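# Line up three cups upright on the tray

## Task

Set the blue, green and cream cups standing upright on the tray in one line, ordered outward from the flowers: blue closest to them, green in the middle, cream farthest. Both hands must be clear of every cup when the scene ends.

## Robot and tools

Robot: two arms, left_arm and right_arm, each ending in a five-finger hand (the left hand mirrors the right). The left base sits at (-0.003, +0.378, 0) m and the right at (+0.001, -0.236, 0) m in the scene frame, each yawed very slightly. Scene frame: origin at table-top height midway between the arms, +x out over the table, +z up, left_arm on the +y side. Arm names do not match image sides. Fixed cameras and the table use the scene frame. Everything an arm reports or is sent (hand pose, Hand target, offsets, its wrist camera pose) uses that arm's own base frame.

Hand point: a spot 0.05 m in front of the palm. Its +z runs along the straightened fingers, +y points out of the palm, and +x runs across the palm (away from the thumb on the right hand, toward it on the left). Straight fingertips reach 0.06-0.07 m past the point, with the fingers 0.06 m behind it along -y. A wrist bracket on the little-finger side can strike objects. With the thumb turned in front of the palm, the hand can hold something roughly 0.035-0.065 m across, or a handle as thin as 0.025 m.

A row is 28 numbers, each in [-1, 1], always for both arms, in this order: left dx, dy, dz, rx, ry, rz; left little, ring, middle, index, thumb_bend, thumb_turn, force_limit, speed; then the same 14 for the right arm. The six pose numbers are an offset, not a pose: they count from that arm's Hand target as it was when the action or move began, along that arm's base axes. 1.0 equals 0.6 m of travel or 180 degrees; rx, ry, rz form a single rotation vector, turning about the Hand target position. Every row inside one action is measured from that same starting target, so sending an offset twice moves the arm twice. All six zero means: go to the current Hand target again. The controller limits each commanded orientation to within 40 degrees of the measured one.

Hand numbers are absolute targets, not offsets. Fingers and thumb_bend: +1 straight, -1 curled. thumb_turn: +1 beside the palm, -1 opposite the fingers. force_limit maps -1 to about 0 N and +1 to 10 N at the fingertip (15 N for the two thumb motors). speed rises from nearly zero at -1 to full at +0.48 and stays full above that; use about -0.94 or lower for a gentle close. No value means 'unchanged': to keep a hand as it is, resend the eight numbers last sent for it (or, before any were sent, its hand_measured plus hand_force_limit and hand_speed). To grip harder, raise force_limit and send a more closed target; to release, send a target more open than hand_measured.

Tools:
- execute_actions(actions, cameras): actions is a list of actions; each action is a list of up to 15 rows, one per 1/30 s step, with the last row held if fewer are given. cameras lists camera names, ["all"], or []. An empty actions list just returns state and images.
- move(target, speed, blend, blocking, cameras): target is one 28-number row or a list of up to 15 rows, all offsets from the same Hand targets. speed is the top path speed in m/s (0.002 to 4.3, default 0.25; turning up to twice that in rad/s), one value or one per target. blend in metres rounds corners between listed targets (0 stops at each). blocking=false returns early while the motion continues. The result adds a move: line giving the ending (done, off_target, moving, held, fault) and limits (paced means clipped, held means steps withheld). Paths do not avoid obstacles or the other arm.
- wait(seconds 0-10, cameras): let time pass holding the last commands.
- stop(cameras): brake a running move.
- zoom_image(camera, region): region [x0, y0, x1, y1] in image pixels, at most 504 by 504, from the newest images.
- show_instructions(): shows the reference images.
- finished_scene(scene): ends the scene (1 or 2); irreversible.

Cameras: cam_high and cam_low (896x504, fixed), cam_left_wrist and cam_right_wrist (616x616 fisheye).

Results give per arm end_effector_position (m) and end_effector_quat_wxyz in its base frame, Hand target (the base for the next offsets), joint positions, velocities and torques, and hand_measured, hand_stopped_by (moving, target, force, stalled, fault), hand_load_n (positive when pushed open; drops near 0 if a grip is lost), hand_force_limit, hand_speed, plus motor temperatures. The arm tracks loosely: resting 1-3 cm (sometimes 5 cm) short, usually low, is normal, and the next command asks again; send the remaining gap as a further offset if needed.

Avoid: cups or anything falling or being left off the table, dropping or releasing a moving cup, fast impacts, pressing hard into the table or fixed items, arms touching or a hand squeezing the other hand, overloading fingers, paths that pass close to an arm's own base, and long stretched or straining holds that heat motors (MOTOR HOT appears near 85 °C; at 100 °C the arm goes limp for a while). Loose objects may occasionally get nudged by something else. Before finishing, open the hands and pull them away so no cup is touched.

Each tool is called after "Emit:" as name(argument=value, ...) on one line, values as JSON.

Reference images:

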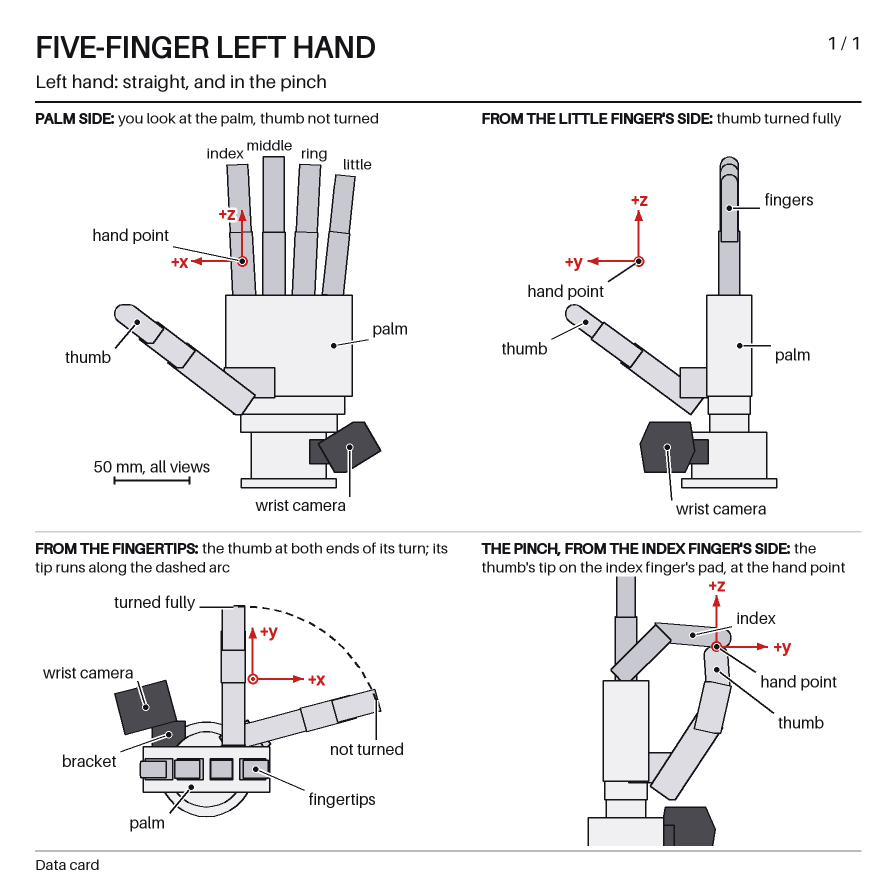

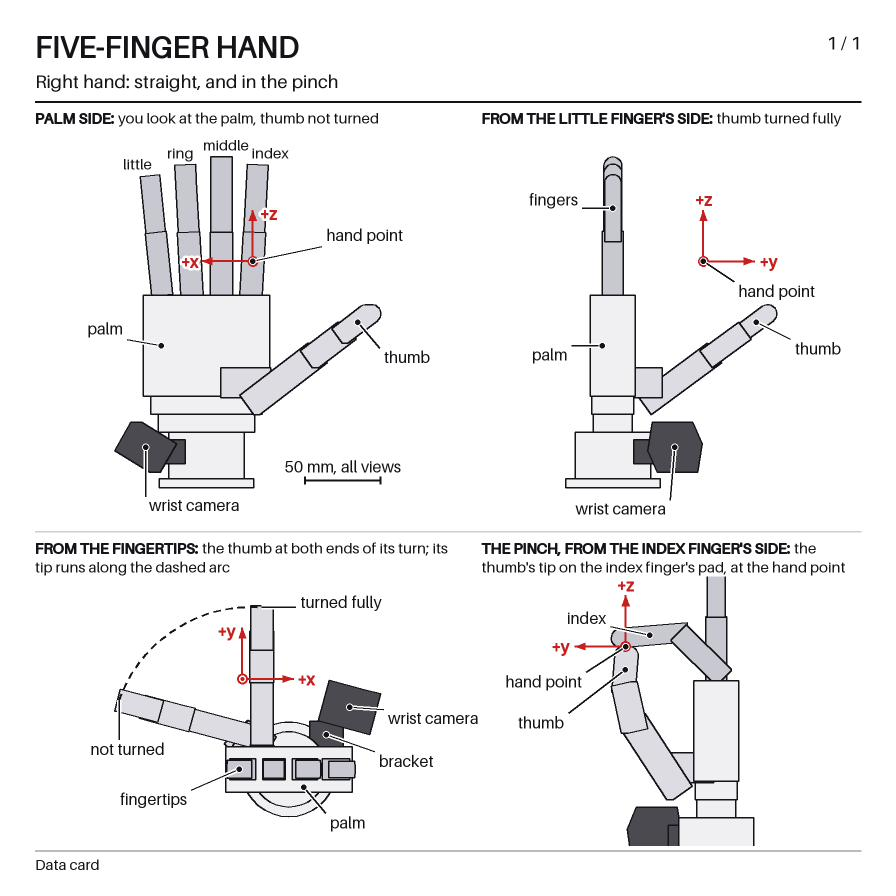

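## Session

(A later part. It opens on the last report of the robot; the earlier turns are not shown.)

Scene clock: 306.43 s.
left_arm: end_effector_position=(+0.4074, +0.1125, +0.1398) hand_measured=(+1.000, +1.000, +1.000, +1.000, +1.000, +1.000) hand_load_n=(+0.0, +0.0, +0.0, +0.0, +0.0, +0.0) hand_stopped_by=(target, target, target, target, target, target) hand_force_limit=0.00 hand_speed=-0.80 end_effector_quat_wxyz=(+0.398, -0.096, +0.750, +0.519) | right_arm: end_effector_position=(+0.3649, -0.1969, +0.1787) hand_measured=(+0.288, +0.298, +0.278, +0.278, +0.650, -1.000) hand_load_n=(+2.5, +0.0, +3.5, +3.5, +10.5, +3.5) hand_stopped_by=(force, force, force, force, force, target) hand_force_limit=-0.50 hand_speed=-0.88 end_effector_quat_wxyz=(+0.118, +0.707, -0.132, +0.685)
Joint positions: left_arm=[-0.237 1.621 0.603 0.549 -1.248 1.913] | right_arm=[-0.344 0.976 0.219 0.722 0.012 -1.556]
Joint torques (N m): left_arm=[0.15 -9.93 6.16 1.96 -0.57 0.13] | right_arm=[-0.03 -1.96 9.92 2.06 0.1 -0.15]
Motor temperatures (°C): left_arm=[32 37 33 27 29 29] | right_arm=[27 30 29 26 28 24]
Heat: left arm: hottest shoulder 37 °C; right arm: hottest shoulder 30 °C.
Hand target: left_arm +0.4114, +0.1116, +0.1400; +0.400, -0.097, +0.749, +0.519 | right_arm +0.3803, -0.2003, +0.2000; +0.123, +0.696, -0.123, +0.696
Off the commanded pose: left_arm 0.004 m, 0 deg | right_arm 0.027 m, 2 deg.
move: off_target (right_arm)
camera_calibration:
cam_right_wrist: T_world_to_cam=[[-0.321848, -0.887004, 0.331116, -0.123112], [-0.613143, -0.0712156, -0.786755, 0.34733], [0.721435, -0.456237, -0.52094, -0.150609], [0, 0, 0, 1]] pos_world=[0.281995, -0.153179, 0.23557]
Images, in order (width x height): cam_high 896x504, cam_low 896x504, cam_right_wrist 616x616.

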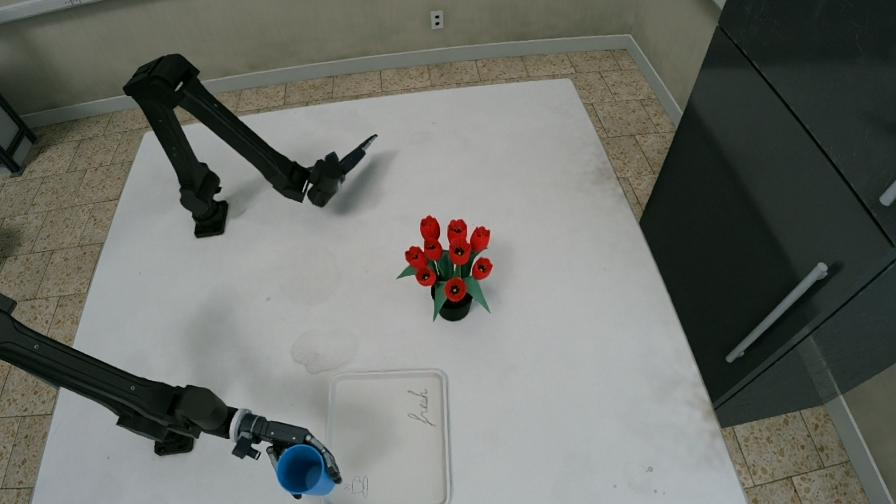

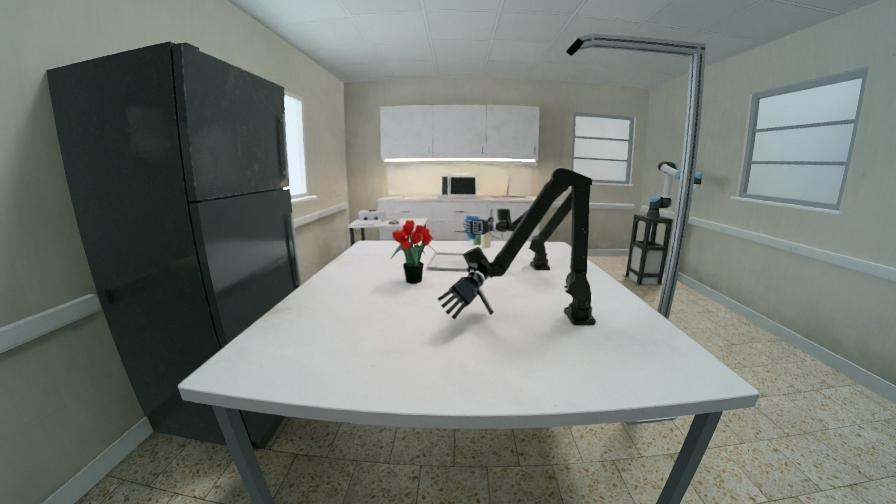

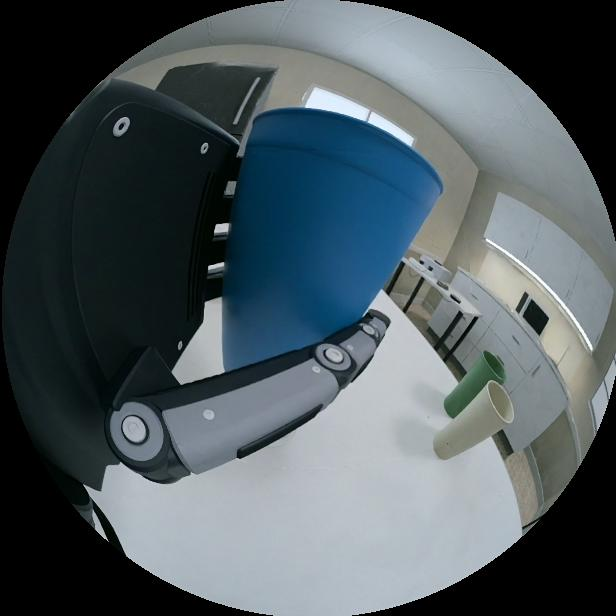

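Emit:
move(target=[0,0,0,0,0,0,1,1,1,1,1,1,0,-0.8,0.3138,0.3115,0,0,0,0,-0.4,-0.4,-0.4,-0.4,-0.3,-1,-0.5,-0.88], speed=0.2, cameras=["cam_right_wrist","cam_high","cam_low"])

Emit:
zoom_image(camera="cam_high", region=[250, 300, 500, 504])

Scene clock: 333.57 s.
left_arm: end_effector_position=(+0.4074, +0.1125, +0.1398) hand_measured=(+1.000, +1.000, +1.000, +1.000, +1.000, +1.000) hand_load_n=(+0.0, +0.0, +0.0, +0.0, +0.0, +0.0) hand_stopped_by=(target, target, target, target, target, target) hand_force_limit=0.00 hand_speed=-0.80 end_effector_quat_wxyz=(+0.398, -0.096, +0.750, +0.519) | right_arm: end_effector_position=(+0.5536, -0.0168, +0.1868) hand_measured=(+0.288, +0.298, +0.278, +0.278, +0.650, -1.000) hand_load_n=(+2.5, +0.0, +3.5, +3.5, +10.5, +3.5) hand_stopped_by=(force, force, force, force, force, target) hand_force_limit=-0.50 hand_speed=-0.88 end_effector_quat_wxyz=(+0.123, +0.708, -0.122, +0.685)
Joint positions: left_arm=[-0.237 1.621 0.603 0.549 -1.248 1.913] | right_arm=[0.265 1.541 0.698 0.804 0.613 -1.557]
Joint torques (N m): left_arm=[-0.09 -9.93 6.19 1.96 -0.55 0.13] | right_arm=[-0.67 -9.47 9.24 2.35 0.15 -0.17]
Motor temperatures (°C): left_arm=[32 37 33 27 29 29] | right_arm=[27 29 34 26 28 24]
Heat: left arm: hottest shoulder 37 °C; right arm: hottest elbow 34 °C.
Hand target: left_arm +0.4114, +0.1116, +0.1400; +0.400, -0.097, +0.749, +0.519 | right_arm +0.5686, -0.0134, +0.2000; +0.123, +0.696, -0.123, +0.696
Off the commanded pose: left_arm 0.004 m, 0 deg | right_arm 0.020 m, 2 deg.
move: off_target (right_arm)
camera_calibration:
cam_right_wrist: T_world_to_cam=[[-0.314284, -0.881858, 0.351499, 0.0867325], [-0.615298, -0.0927387, -0.78282, 0.482293], [0.722934, -0.462304, -0.51346, -0.202644], [0, 0, 0, 1]] pos_world=[0.470511, 0.0275299, 0.243013]
Images, in order (width x height): cam_high 896x504, cam_low 896x504, cam_right_wrist 616x616.

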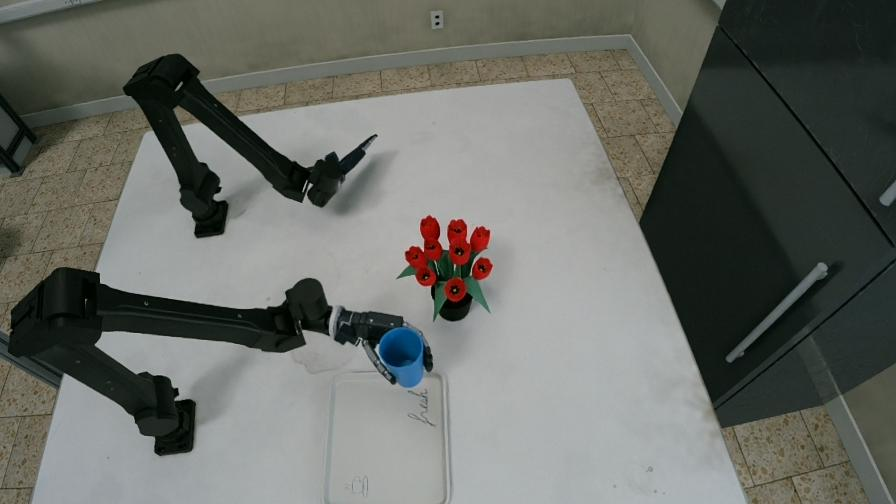

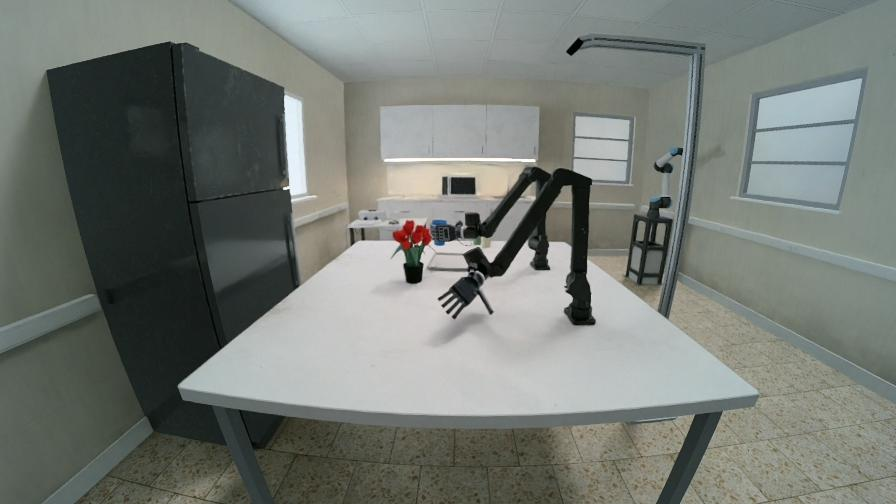

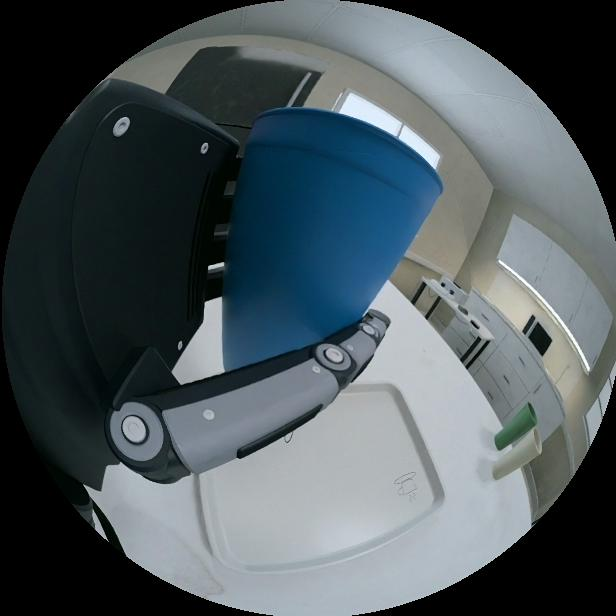

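Scaled by 2.016 from the camera's 896x504 image, which has a finer 1280x720 frame.

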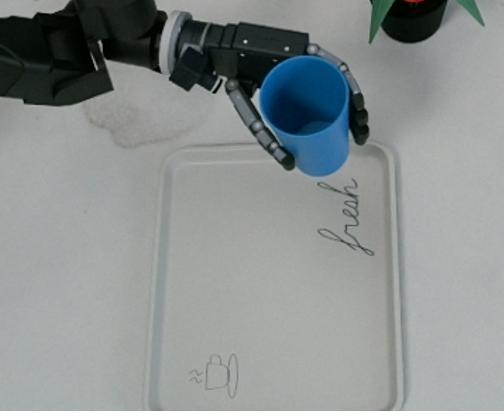

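Emit:
move(target=[0,0,0,0,0,0,1,1,1,1,1,1,0,-0.8,0.0367,0.0133,-0.1583,0,0,0,-0.4,-0.4,-0.4,-0.4,-0.3,-1,-0.5,-0.88], speed=0.15, cameras=["cam_right_wrist","cam_high"])

Emit:
zoom_image(camera="cam_high", region=[250, 300, 500, 504])

Scene clock: 356.17 s.
left_arm: end_effector_position=(+0.4074, +0.1125, +0.1398) hand_measured=(+1.000, +1.000, +1.000, +1.000, +1.000, +1.000) hand_load_n=(+0.0, +0.0, +0.0, +0.0, +0.0, +0.0) hand_stopped_by=(target, target, target, target, target, target) hand_force_limit=0.00 hand_speed=-0.80 end_effector_quat_wxyz=(+0.398, -0.096, +0.750, +0.519) | right_arm: end_effector_position=(+0.5788, -0.0105, +0.0966) hand_measured=(+0.288, +0.298, +0.278, +0.278, +0.650, -1.000) hand_load_n=(+2.5, +0.0, +3.5, +3.5, +10.5, +3.5) hand_stopped_by=(force, force, force, force, force, target) hand_force_limit=-0.50 hand_speed=-0.88 end_effector_quat_wxyz=(+0.125, +0.708, -0.123, +0.684)
Joint positions: left_arm=[-0.237 1.621 0.603 0.549 -1.248 1.913] | right_arm=[0.265 1.84 0.734 1.067 0.617 -1.557]
Joint torques (N m): left_arm=[-0.09 -9.99 6.26 1.92 -0.56 0.15] | right_arm=[-0.32 -11.99 6.86 2.65 0.14 -0.17]
Heat: left arm: hottest shoulder 36 °C; right arm: hottest elbow 33 °C.
Hand target: left_arm +0.4114, +0.1116, +0.1400; +0.400, -0.097, +0.749, +0.519 | right_arm +0.5907, -0.0053, +0.1051; +0.123, +0.696, -0.123, +0.696
Off the commanded pose: left_arm 0.004 m, 0 deg | right_arm 0.015 m, 2 deg.
move: off_target (right_arm)
camera_calibration:
cam_right_wrist: T_world_to_cam=[[-0.317602, -0.880389, 0.352199, 0.13384], [-0.616533, -0.0904682, -0.782114, 0.428413], [0.720428, -0.465543, -0.514056, -0.262847], [0, 0, 0, 1]] pos_world=[0.496001, 0.0342218, 0.152812]
Images, in order (width x height): cam_high 896x504, cam_right_wrist 616x616.

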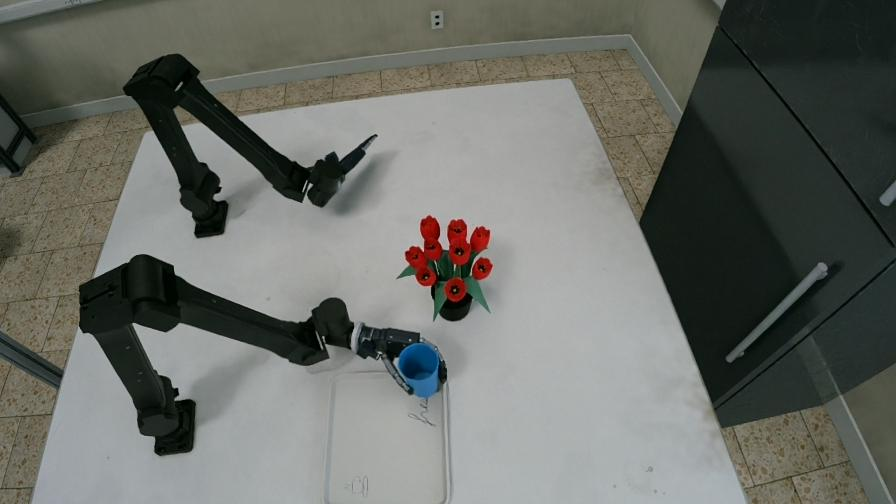

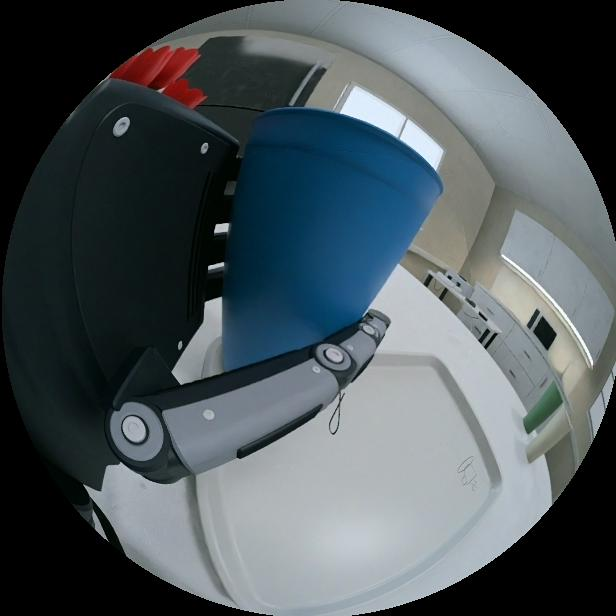

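Scaled by 2.016 from the camera's 896x504 image, which has a finer 1280x720 frame.

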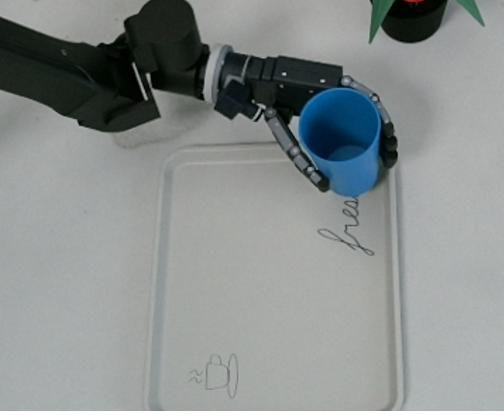

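Emit:
move(target=[[0,0,0,0,0,0,1,1,1,1,1,1,0,-0.8,-0.003,0.012,-0.0418,0,0,0,-0.4,-0.4,-0.4,-0.4,-0.3,-1,-0.5,-0.88]], speed=0.06, cameras=["cam_right_wrist","cam_high"])

Emit:
zoom_image(camera="cam_high", region=[350, 300, 500, 420])

Scene clock: 367.93 s.
left_arm: end_effector_position=(+0.4074, +0.1125, +0.1398) hand_measured=(+1.000, +1.000, +1.000, +1.000, +1.000, +1.000) hand_load_n=(+0.0, +0.0, +0.0, +0.0, +0.0, +0.0) hand_stopped_by=(target, target, target, target, target, target) hand_force_limit=0.00 hand_speed=-0.80 end_effector_quat_wxyz=(+0.398, -0.096, +0.750, +0.519) | right_arm: end_effector_position=(+0.5782, -0.0045, +0.0743) hand_measured=(+0.288, +0.298, +0.278, +0.278, +0.650, -1.000) hand_load_n=(+2.5, +0.0, +3.5, +3.5, +10.5, +3.5) hand_stopped_by=(force, force, force, force, force, target) hand_force_limit=-0.50 hand_speed=-0.88 end_effector_quat_wxyz=(+0.125, +0.706, -0.124, +0.686)
Joint positions: left_arm=[-0.237 1.621 0.603 0.549 -1.248 1.913] | right_arm=[0.279 1.911 0.739 1.138 0.634 -1.557]
Joint torques (N m): left_arm=[-0.03 -10.17 6.28 1.99 -0.57 0.14] | right_arm=[-0.15 -12.28 6.24 2.65 0.14 -0.17]
Heat: left arm: hottest shoulder 36 °C; right arm: hottest elbow 33 °C.
Hand target: left_arm +0.4114, +0.1116, +0.1400; +0.400, -0.097, +0.749, +0.519 | right_arm +0.5888, +0.0017, +0.0800; +0.123, +0.696, -0.123, +0.696
Off the commanded pose: left_arm 0.004 m, 0 deg | right_arm 0.014 m, 2 deg.
move: off_target (right_arm)
camera_calibration:
cam_right_wrist: T_world_to_cam=[[-0.321173, -0.879738, 0.350583, 0.148948], [-0.613244, -0.0888975, -0.784875, 0.409475], [0.721651, -0.467074, -0.510943, -0.271946], [0, 0, 0, 1]] pos_world=[0.495196, 0.0404176, 0.13022]
Images, in order (width x height): cam_high 896x504, cam_right_wrist 616x616.

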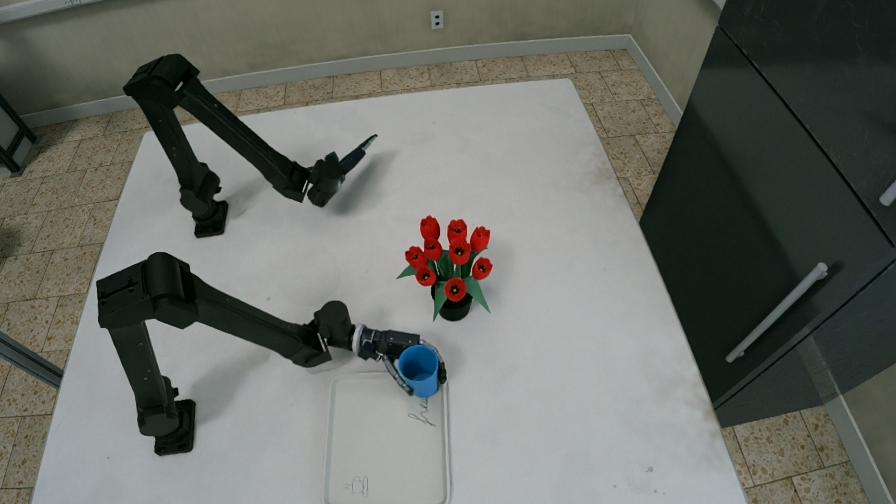

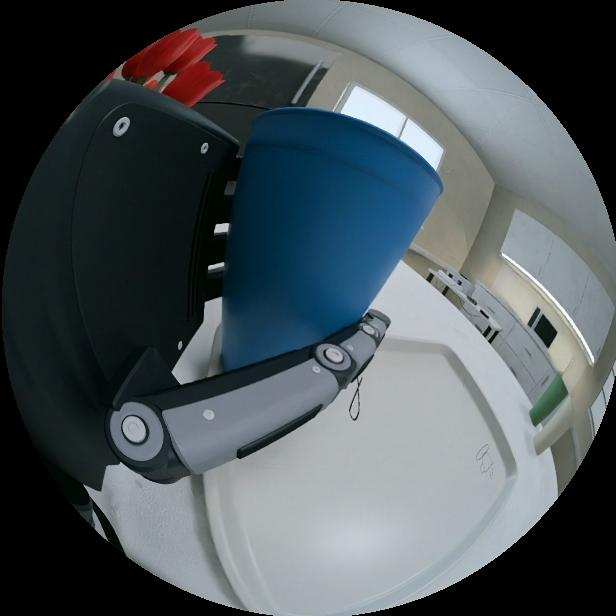

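Scaled by 3.360 from the camera's 896x504 image, which has a finer 1280x720 frame.

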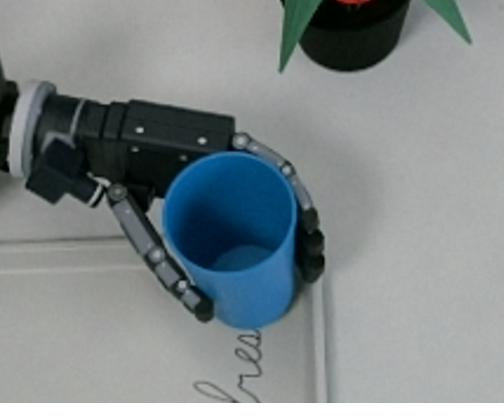

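Emit:
move(target=[[0,0,0,0,0,0,1,1,1,1,1,1,0,-0.8,-0.003,0.003,-0.0167,0,0,0,-0.4,-0.4,-0.4,-0.4,-0.3,-1,-0.5,-0.88]], speed=0.05, cameras=["cam_right_wrist"])

Scene clock: 372.43 s.
left_arm: end_effector_position=(+0.4074, +0.1125, +0.1398) hand_measured=(+1.000, +1.000, +1.000, +1.000, +1.000, +1.000) hand_load_n=(+0.0, +0.0, +0.0, +0.0, +0.0, +0.0) hand_stopped_by=(target, target, target, target, target, target) hand_force_limit=0.00 hand_speed=-0.80 end_effector_quat_wxyz=(+0.398, -0.096, +0.750, +0.519) | right_arm: end_effector_position=(+0.5771, -0.0044, +0.0692) hand_measured=(+0.288, +0.298, +0.278, +0.278, +0.650, -1.000) hand_load_n=(+2.5, +0.0, +3.0, +3.5, +10.5, +3.0) hand_stopped_by=(force, force, force, force, force, target) hand_force_limit=-0.50 hand_speed=-0.88 end_effector_quat_wxyz=(+0.127, +0.703, -0.126, +0.688)
Joint positions: left_arm=[-0.237 1.621 0.603 0.549 -1.248 1.913] | right_arm=[0.282 1.932 0.739 1.169 0.641 -1.561]
Joint torques (N m): left_arm=[-0.21 -9.93 6.22 1.88 -0.55 0.13] | right_arm=[0.15 -12.16 6.02 2.51 0.03 -0.11]
Heat: left arm: hottest shoulder 36 °C; right arm: hottest elbow 33 °C.
Hand target: left_arm +0.4114, +0.1116, +0.1400; +0.400, -0.097, +0.749, +0.519 | right_arm +0.5870, +0.0035, +0.0700; +0.123, +0.696, -0.123, +0.696
Off the commanded pose: left_arm 0.004 m, 0 deg | right_arm 0.013 m, 1 deg.
move: off_target (right_arm)
camera_calibration:
cam_right_wrist: T_world_to_cam=[[-0.328263, -0.877905, 0.348607, 0.154694], [-0.607334, -0.0864987, -0.789724, 0.401684], [0.723456, -0.470958, -0.504787, -0.275276], [0, 0, 0, 1]] pos_world=[0.493887, 0.0409082, 0.124336]
Images, in order (width x height): cam_right_wrist 616x616.

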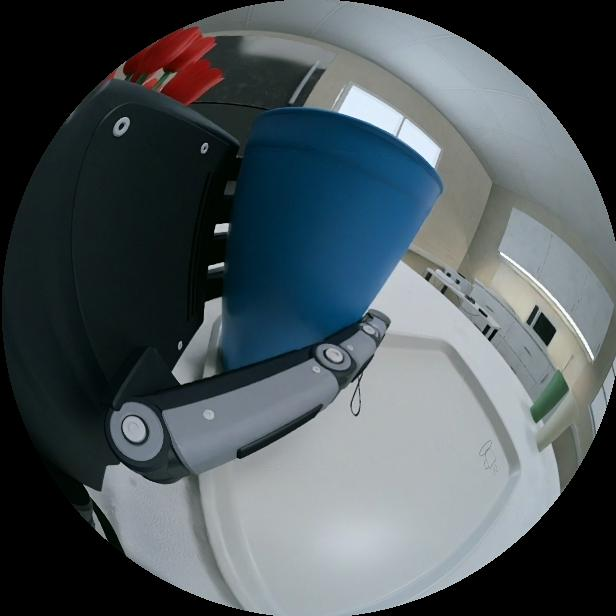

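Emit:
move(target=[[0,0,0,0,0,0,1,1,1,1,1,1,0,-0.8,0,0,-0.01,0,0,0,-0.4,-0.4,-0.4,-0.4,-0.3,-1,-0.5,-0.88]], speed=0.05)

Scene clock: 375.97 s.
left_arm: end_effector_position=(+0.4074, +0.1125, +0.1398) hand_measured=(+1.000, +1.000, +1.000, +1.000, +1.000, +1.000) hand_load_n=(+0.0, +0.0, +0.0, +0.0, +0.0, +0.0) hand_stopped_by=(target, target, target, target, target, target) hand_force_limit=0.00 hand_speed=-0.80 end_effector_quat_wxyz=(+0.398, -0.096, +0.750, +0.519) | right_arm: end_effector_position=(+0.5765, -0.0049, +0.0635) hand_measured=(+0.288, +0.298, +0.278, +0.278, +0.650, -1.000) hand_load_n=(+2.5, +0.0, +3.0, +3.5, +10.5, +3.0) hand_stopped_by=(force, force, force, force, force, target) hand_force_limit=-0.50 hand_speed=-0.88 end_effector_quat_wxyz=(+0.128, +0.703, -0.126, +0.688)
Joint positions: left_arm=[-0.237 1.621 0.603 0.549 -1.248 1.913] | right_arm=[0.282 1.95 0.739 1.187 0.643 -1.563]
Joint torques (N m): left_arm=[-0.15 -9.88 6.22 1.95 -0.54 0.12] | right_arm=[0.15 -11.93 6.01 2.55 -0.03 -0.11]
Heat: left arm: hottest shoulder 36 °C; right arm: hottest elbow 32 °C.
Hand target: left_arm +0.4114, +0.1116, +0.1400; +0.400, -0.097, +0.749, +0.519 | right_arm +0.5870, +0.0035, +0.0638; +0.123, +0.696, -0.123, +0.696
Off the commanded pose: left_arm 0.004 m, 0 deg | right_arm 0.014 m, 1 deg.
move: off_target (right_arm)

Emit:
wait(seconds=0.2, cameras=["cam_right_wrist", "cam_high"])

Emit:
zoom_image(camera="cam_right_wrist", region=[180, 90, 460, 370])

Scene clock: 379.13 s.
left_arm: end_effector_position=(+0.4074, +0.1125, +0.1398) hand_measured=(+1.000, +1.000, +1.000, +1.000, +1.000, +1.000) hand_load_n=(+0.0, +0.0, +0.0, +0.0, +0.0, +0.0) hand_stopped_by=(target, target, target, target, target, target) hand_force_limit=0.00 hand_speed=-0.80 end_effector_quat_wxyz=(+0.398, -0.096, +0.750, +0.519) | right_arm: end_effector_position=(+0.5765, -0.0049, +0.0635) hand_measured=(+0.288, +0.298, +0.278, +0.278, +0.650, -1.000) hand_load_n=(+2.5, +0.0, +3.0, +3.5, +10.5, +3.5) hand_stopped_by=(force, force, force, force, force, target) hand_force_limit=-0.50 hand_speed=-0.88 end_effector_quat_wxyz=(+0.128, +0.703, -0.126, +0.688)
Joint positions: left_arm=[-0.237 1.621 0.603 0.549 -1.248 1.913] | right_arm=[0.282 1.95 0.739 1.187 0.643 -1.563]
Joint torques (N m): left_arm=[0.03 -9.82 6.19 1.91 -0.57 0.14] | right_arm=[0.15 -11.81 6.04 2.55 -0.03 -0.11]
Heat: left arm: hottest shoulder 36 °C; right arm: hottest elbow 32 °C.
Hand target: left_arm +0.4114, +0.1116, +0.1400; +0.400, -0.097, +0.749, +0.519 | right_arm +0.5870, +0.0035, +0.0638; +0.123, +0.696, -0.123, +0.696
Off the commanded pose: left_arm 0.004 m, 0 deg | right_arm 0.014 m, 1 deg.
wait: 0.20 s; at rest from the start
camera_calibration:
cam_right_wrist: T_world_to_cam=[[-0.329306, -0.876582, 0.350944, 0.156519], [-0.607951, -0.087545, -0.789133, 0.39714], [0.722464, -0.473223, -0.50409, -0.277383], [0, 0, 0, 1]] pos_world=[0.493383, 0.0407051, 0.118641]
Images, in order (width x height): cam_high 896x504, cam_right_wrist 616x616.

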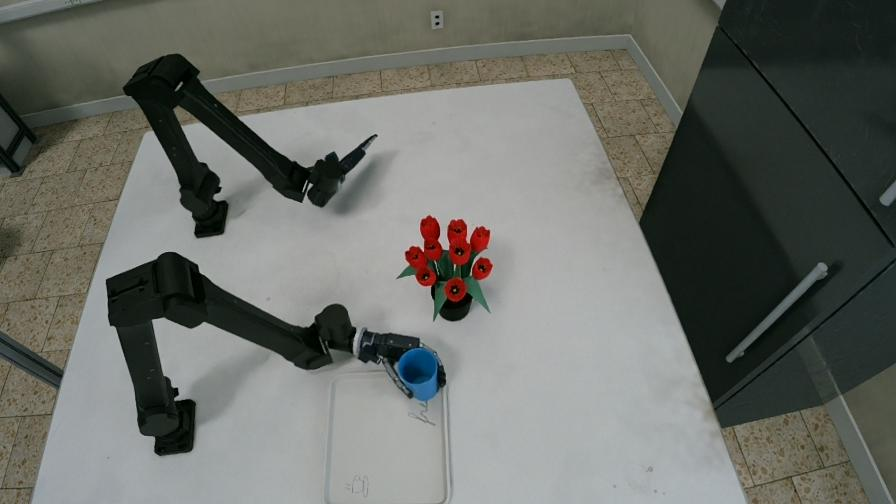

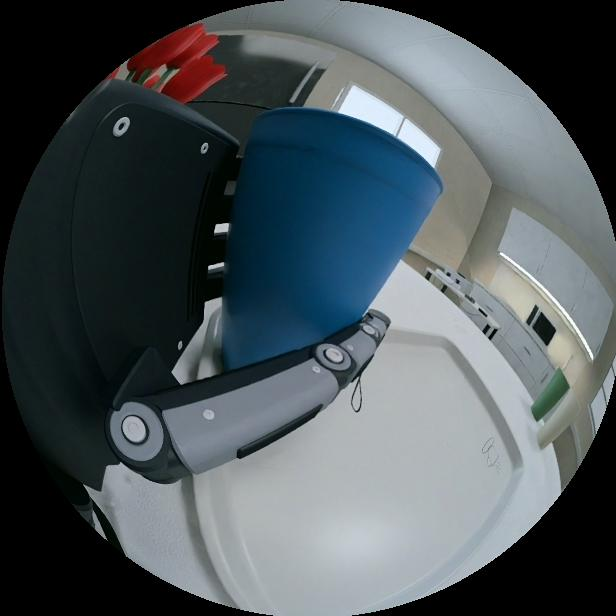

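Scaled by 1.800 from the camera's 616x616 image, which has a finer 880x880 frame.

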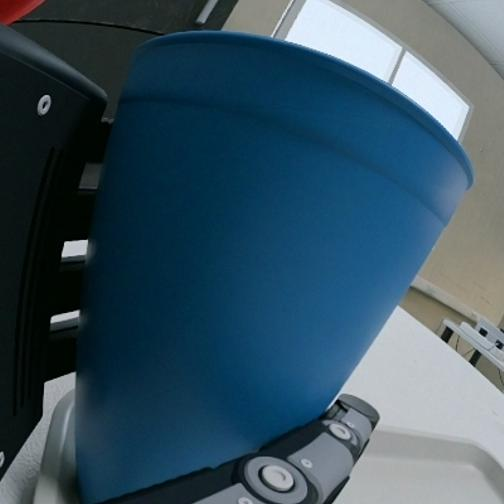

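Emit:
move(target=[[0,0,0,0,0,0,1,1,1,1,1,1,0,-0.8,0,0,-0.008,0,0,0,-0.4,-0.4,-0.4,-0.4,-0.3,-1,-0.5,-0.88]], speed=0.05, cameras=["cam_right_wrist"])

Emit:
zoom_image(camera="cam_right_wrist", region=[180, 90, 460, 370])

Scene clock: 382.20 s.
left_arm: end_effector_position=(+0.4074, +0.1125, +0.1398) hand_measured=(+1.000, +1.000, +1.000, +1.000, +1.000, +1.000) hand_load_n=(+0.5, +0.0, +0.0, +0.0, +0.0, +0.0) hand_stopped_by=(target, target, target, target, target, target) hand_force_limit=0.00 hand_speed=-0.80 end_effector_quat_wxyz=(+0.398, -0.096, +0.750, +0.519) | right_arm: end_effector_position=(+0.5773, -0.0048, +0.0613) hand_measured=(+0.288, +0.298, +0.278, +0.278, +0.650, -1.000) hand_load_n=(+3.0, +0.0, +3.0, +2.5, +11.0, +3.0) hand_stopped_by=(force, force, force, force, force, target) hand_force_limit=-0.50 hand_speed=-0.88 end_effector_quat_wxyz=(+0.128, +0.701, -0.126, +0.690)
Joint positions: left_arm=[-0.237 1.621 0.603 0.549 -1.248 1.913] | right_arm=[0.282 1.961 0.742 1.2 0.643 -1.565]
Joint torques (N m): left_arm=[0.03 -9.58 6.17 1.91 -0.53 0.14] | right_arm=[0.09 -11.87 5.85 2.54 -0.04 -0.08]
Heat: left arm: hottest shoulder 36 °C; right arm: hottest elbow 32 °C.
Hand target: left_arm +0.4114, +0.1116, +0.1400; +0.400, -0.097, +0.749, +0.519 | right_arm +0.5869, +0.0035, +0.0592; +0.124, +0.696, -0.123, +0.696
Off the commanded pose: left_arm 0.004 m, 0 deg | right_arm 0.013 m, 1 deg.
move: off_target (right_arm)
camera_calibration:
cam_right_wrist: T_world_to_cam=[[-0.331207, -0.876355, 0.34972, 0.158873], [-0.604439, -0.087548, -0.791827, 0.394055], [0.724538, -0.473643, -0.500706, -0.280429], [0, 0, 0, 1]] pos_world=[0.493983, 0.0409044, 0.11605]
Images, in order (width x height): cam_right_wrist 616x616.

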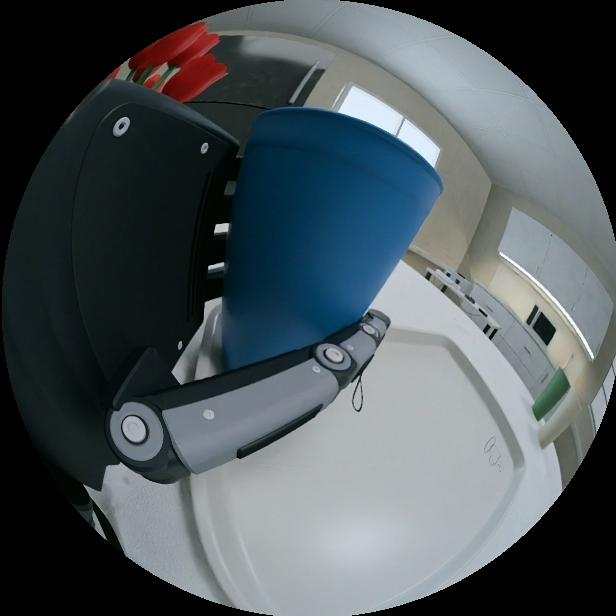

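Scaled by 1.800 from the camera's 616x616 image, which has a finer 880x880 frame.

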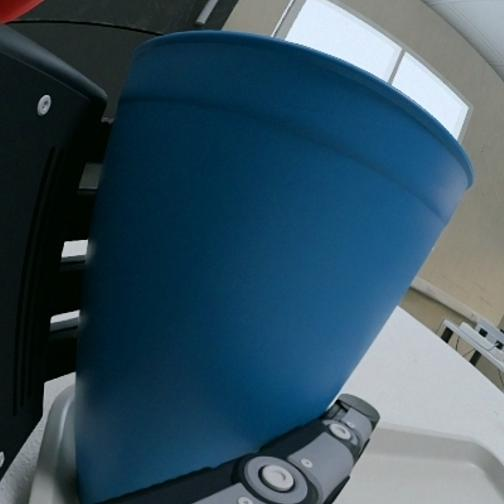

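Emit:
move(target=[[0,0,0,0,0,0,1,1,1,1,1,1,0,-0.8,0,0,0.003,0,0,0,1,1,1,1,1,-1,-0.5,-0.7]], speed=0.05, cameras=["cam_right_wrist","cam_high"])

Emit:
zoom_image(camera="cam_high", region=[300, 300, 500, 504])

Scene clock: 388.43 s.
left_arm: end_effector_position=(+0.4074, +0.1125, +0.1398) hand_measured=(+1.000, +1.000, +1.000, +1.000, +1.000, +1.000) hand_load_n=(+0.0, +0.0, +0.0, +0.0, +0.0, +0.0) hand_stopped_by=(target, target, target, target, target, target) hand_force_limit=0.00 hand_speed=-0.80 end_effector_quat_wxyz=(+0.398, -0.096, +0.750, +0.519) | right_arm: end_effector_position=(+0.5773, -0.0033, +0.0606) hand_measured=(+1.000, +1.000, +1.000, +1.000, +1.000, -1.000) hand_load_n=(+0.0, +0.0, +0.0, +0.0, +0.0, +0.0) hand_stopped_by=(target, target, target, target, target, target) hand_force_limit=-0.50 hand_speed=-0.70 end_effector_quat_wxyz=(+0.127, +0.702, -0.125, +0.690)
Joint positions: left_arm=[-0.237 1.621 0.603 0.549 -1.248 1.913] | right_arm=[0.284 1.963 0.742 1.2 0.643 -1.565]
Joint torques (N m): left_arm=[-0.32 -9.52 6.24 1.88 -0.57 0.13] | right_arm=[-0.03 -12.22 5.83 2.36 -0.02 -0.08]
Heat: left arm: hottest shoulder 36 °C; right arm: hottest elbow 32 °C.
Hand target: left_arm +0.4114, +0.1116, +0.1400; +0.400, -0.097, +0.749, +0.519 | right_arm +0.5870, +0.0036, +0.0609; +0.123, +0.696, -0.123, +0.696
Off the commanded pose: left_arm 0.004 m, 0 deg | right_arm 0.012 m, 1 deg.
move: off_target (right_arm)
camera_calibration:
cam_right_wrist: T_world_to_cam=[[-0.328134, -0.877253, 0.350365, 0.158501], [-0.60503, -0.0896624, -0.791138, 0.393842], [0.725442, -0.471581, -0.501343, -0.280648], [0, 0, 0, 1]] pos_world=[0.49389, 0.0420101, 0.115349]
Images, in order (width x height): cam_high 896x504, cam_right_wrist 616x616.

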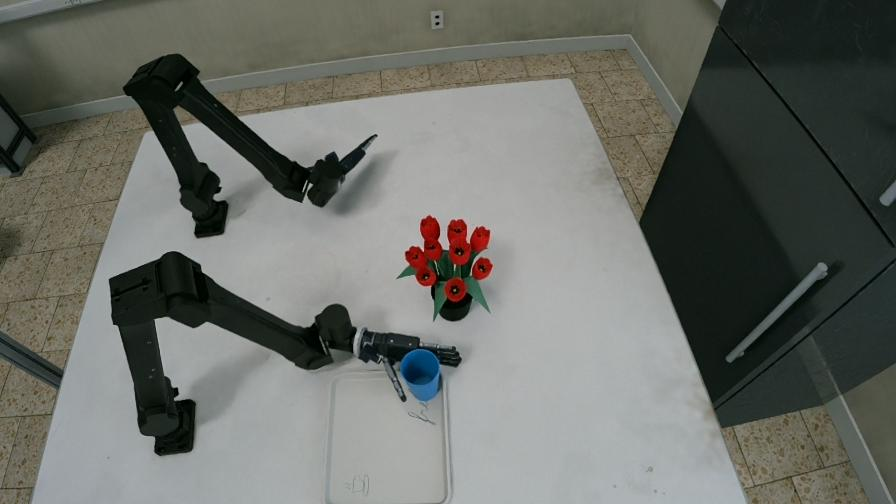

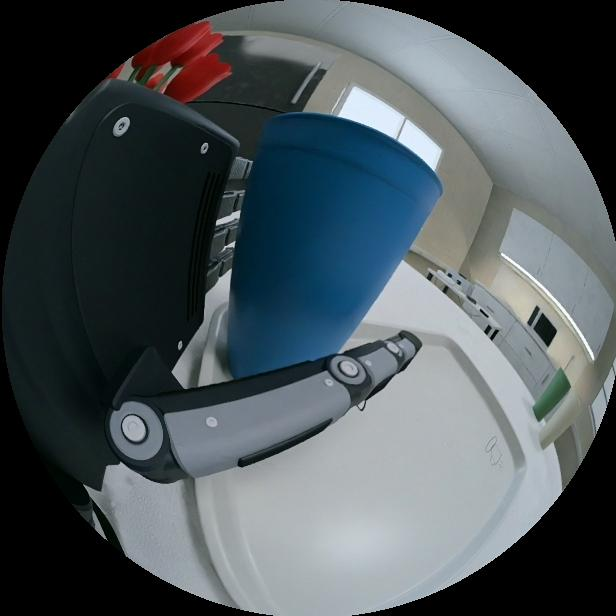

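Scaled by 2.471 from the camera's 896x504 image, which has a finer 1280x720 frame.

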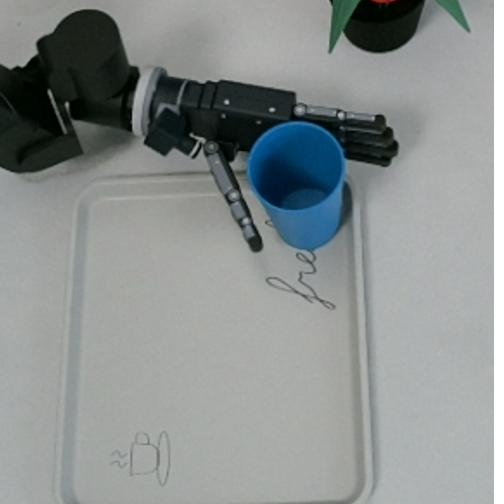

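Emit:
move(target=[[0,0,0,0,0,0,1,1,1,1,1,1,0,-0.8,-0.1567,0.057,0,0,0,0,1,1,1,1,1,-1,-0.5,-0.7],[0,0,0,0,0,0,1,1,1,1,1,1,0,-0.8,-0.2,0.057,0.215,0,0,0,1,1,1,1,1,-1,-0.5,-0.7],[0,0,0,0,0,0,1,1,1,1,1,1,0,-0.8,-0.3783,-0.4227,0.2317,0,0,0,1,1,1,1,1,-1,-0.5,-0.7],[0,0,0,0,0,0,1,1,1,1,1,1,0,-0.8,-0.5617,-0.6393,0.215,0,0,0,1,1,1,1,1,-1,-0.5,-0.7]], speed=[0.1,0.2,0.25,0.25], blend=[0.01,0.03,0.04,0], cameras=["cam_right_wrist","cam_high"])

Scene clock: 410.50 s.
left_arm: end_effector_position=(+0.4074, +0.1125, +0.1398) hand_measured=(+1.000, +1.000, +1.000, +1.000, +1.000, +1.000) hand_load_n=(+0.0, +0.0, +0.0, +0.0, +0.0, +0.0) hand_stopped_by=(target, target, target, target, target, target) hand_force_limit=0.00 hand_speed=-0.80 end_effector_quat_wxyz=(+0.398, -0.096, +0.750, +0.519) | right_arm: end_effector_position=(+0.2469, -0.3659, +0.1742) hand_measured=(+1.000, +1.000, +1.000, +1.000, +1.000, -1.000) hand_load_n=(+0.0, +0.0, +0.0, +0.0, +0.0, +0.5) hand_stopped_by=(target, target, target, target, target, target) hand_force_limit=-0.50 hand_speed=-0.70 end_effector_quat_wxyz=(+0.113, +0.704, -0.130, +0.688)
Joint positions: left_arm=[-0.237 1.621 0.603 0.549 -1.248 1.913] | right_arm=[-1.233 1.173 0.305 0.826 -0.887 -1.584]
Joint torques (N m): left_arm=[-0.09 -9.7 6.27 1.95 -0.54 0.13] | right_arm=[-1.32 -3.55 8.58 2.36 -0.14 0.11]
Heat: left arm: hottest shoulder 36 °C; right arm: hottest elbow 32 °C.
Hand target: left_arm +0.4114, +0.1116, +0.1400; +0.400, -0.097, +0.749, +0.519 | right_arm +0.2500, -0.3800, +0.1901; +0.123, +0.696, -0.123, +0.696
Off the commanded pose: left_arm 0.004 m, 0 deg | right_arm 0.021 m, 2 deg.
move: off_target (right_arm)
camera_calibration:
cam_right_wrist: T_world_to_cam=[[-0.317188, -0.890672, 0.325723, -0.311043], [-0.604568, -0.0747194, -0.793041, 0.25704], [0.730677, -0.448465, -0.514772, -0.145452], [0, 0, 0, 1]] pos_world=[0.163017, -0.323062, 0.230283]
Images, in order (width x height): cam_high 896x504, cam_right_wrist 616x616.

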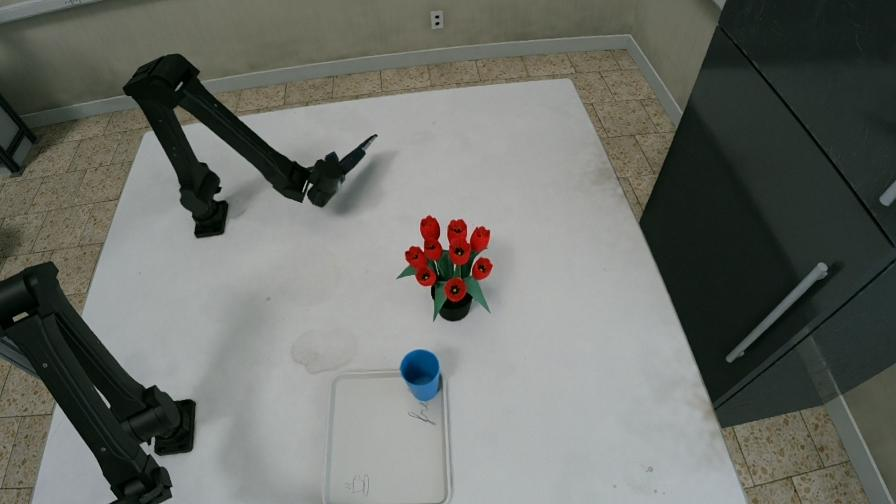

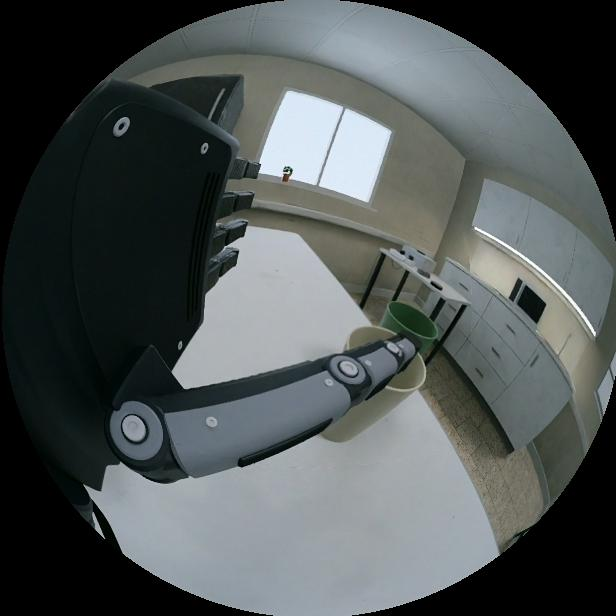

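Emit:
move(target=[[0,0,0,0,0,0,1,1,1,1,1,1,0,-0.8,-0.1417,-0.1017,0,0,0,0,1,1,1,1,1,-1,-0.5,-0.7],[0,0,0,0,0,0,1,1,1,1,1,1,0,-0.8,-0.1417,-0.1017,-0.16,0,0,0,1,1,1,1,1,-1,-0.5,-0.7]], speed=[0.2,0.15], blend=[0.02,0], cameras=["cam_right_wrist"])

Emit:
zoom_image(camera="cam_right_wrist", region=[180, 130, 440, 390])

Scene clock: 416.00 s.
left_arm: end_effector_position=(+0.4074, +0.1125, +0.1398) hand_measured=(+1.000, +1.000, +1.000, +1.000, +1.000, +1.000) hand_load_n=(+0.0, +0.0, +0.0, +0.0, +0.0, +0.0) hand_stopped_by=(target, target, target, target, target, target) hand_force_limit=0.00 hand_speed=-0.80 end_effector_quat_wxyz=(+0.398, -0.096, +0.750, +0.519) | right_arm: end_effector_position=(+0.1671, -0.4400, +0.0988) hand_measured=(+1.000, +1.000, +1.000, +1.000, +1.000, -1.000) hand_load_n=(+0.0, +0.0, +0.0, +0.0, +0.0, +0.0) hand_stopped_by=(target, target, target, target, target, target) hand_force_limit=-0.50 hand_speed=-0.70 end_effector_quat_wxyz=(+0.126, +0.698, -0.117, +0.695)
Joint positions: left_arm=[-0.237 1.621 0.603 0.549 -1.248 1.913] | right_arm=[-1.554 1.702 0.408 1.29 -1.208 -1.587]
Joint torques (N m): left_arm=[-0.15 -9.52 6.13 1.95 -0.56 0.14] | right_arm=[-1.2 -7.41 3.32 2.17 -0.11 0.13]
Heat: left arm: hottest shoulder 36 °C; right arm: hottest elbow 32 °C.
Hand target: left_arm +0.4114, +0.1116, +0.1400; +0.400, -0.097, +0.749, +0.519 | right_arm +0.1650, -0.4410, +0.0941; +0.123, +0.696, -0.123, +0.696
Off the commanded pose: left_arm 0.004 m, 0 deg | right_arm 0.005 m, 1 deg.
move: done
camera_calibration:
cam_right_wrist: T_world_to_cam=[[-0.321026, -0.877558, 0.356137, -0.374438], [-0.594604, -0.105932, -0.79701, 0.128459], [0.737149, -0.467621, -0.487793, -0.171258], [0, 0, 0, 1]] pos_world=[0.0824205, -0.395067, 0.152195]
Images, in order (width x height): cam_right_wrist 616x616.

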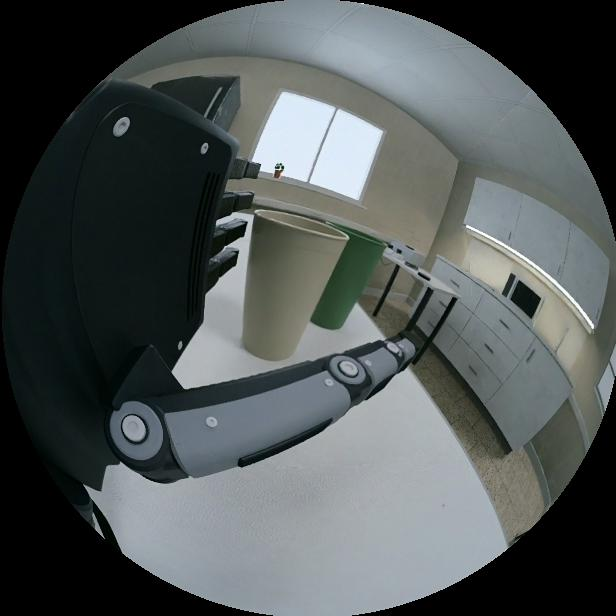

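Scaled by 1.938 from the camera's 616x616 image, which has a finer 880x880 frame.

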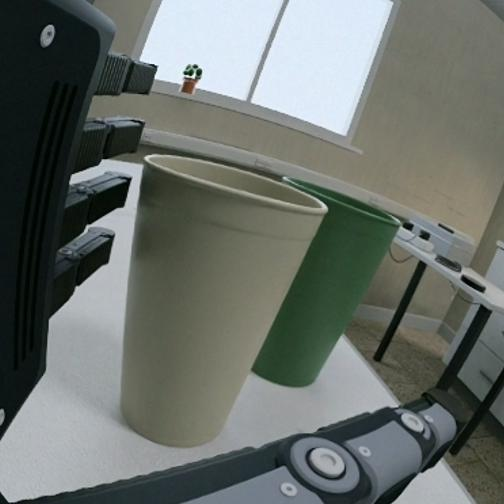

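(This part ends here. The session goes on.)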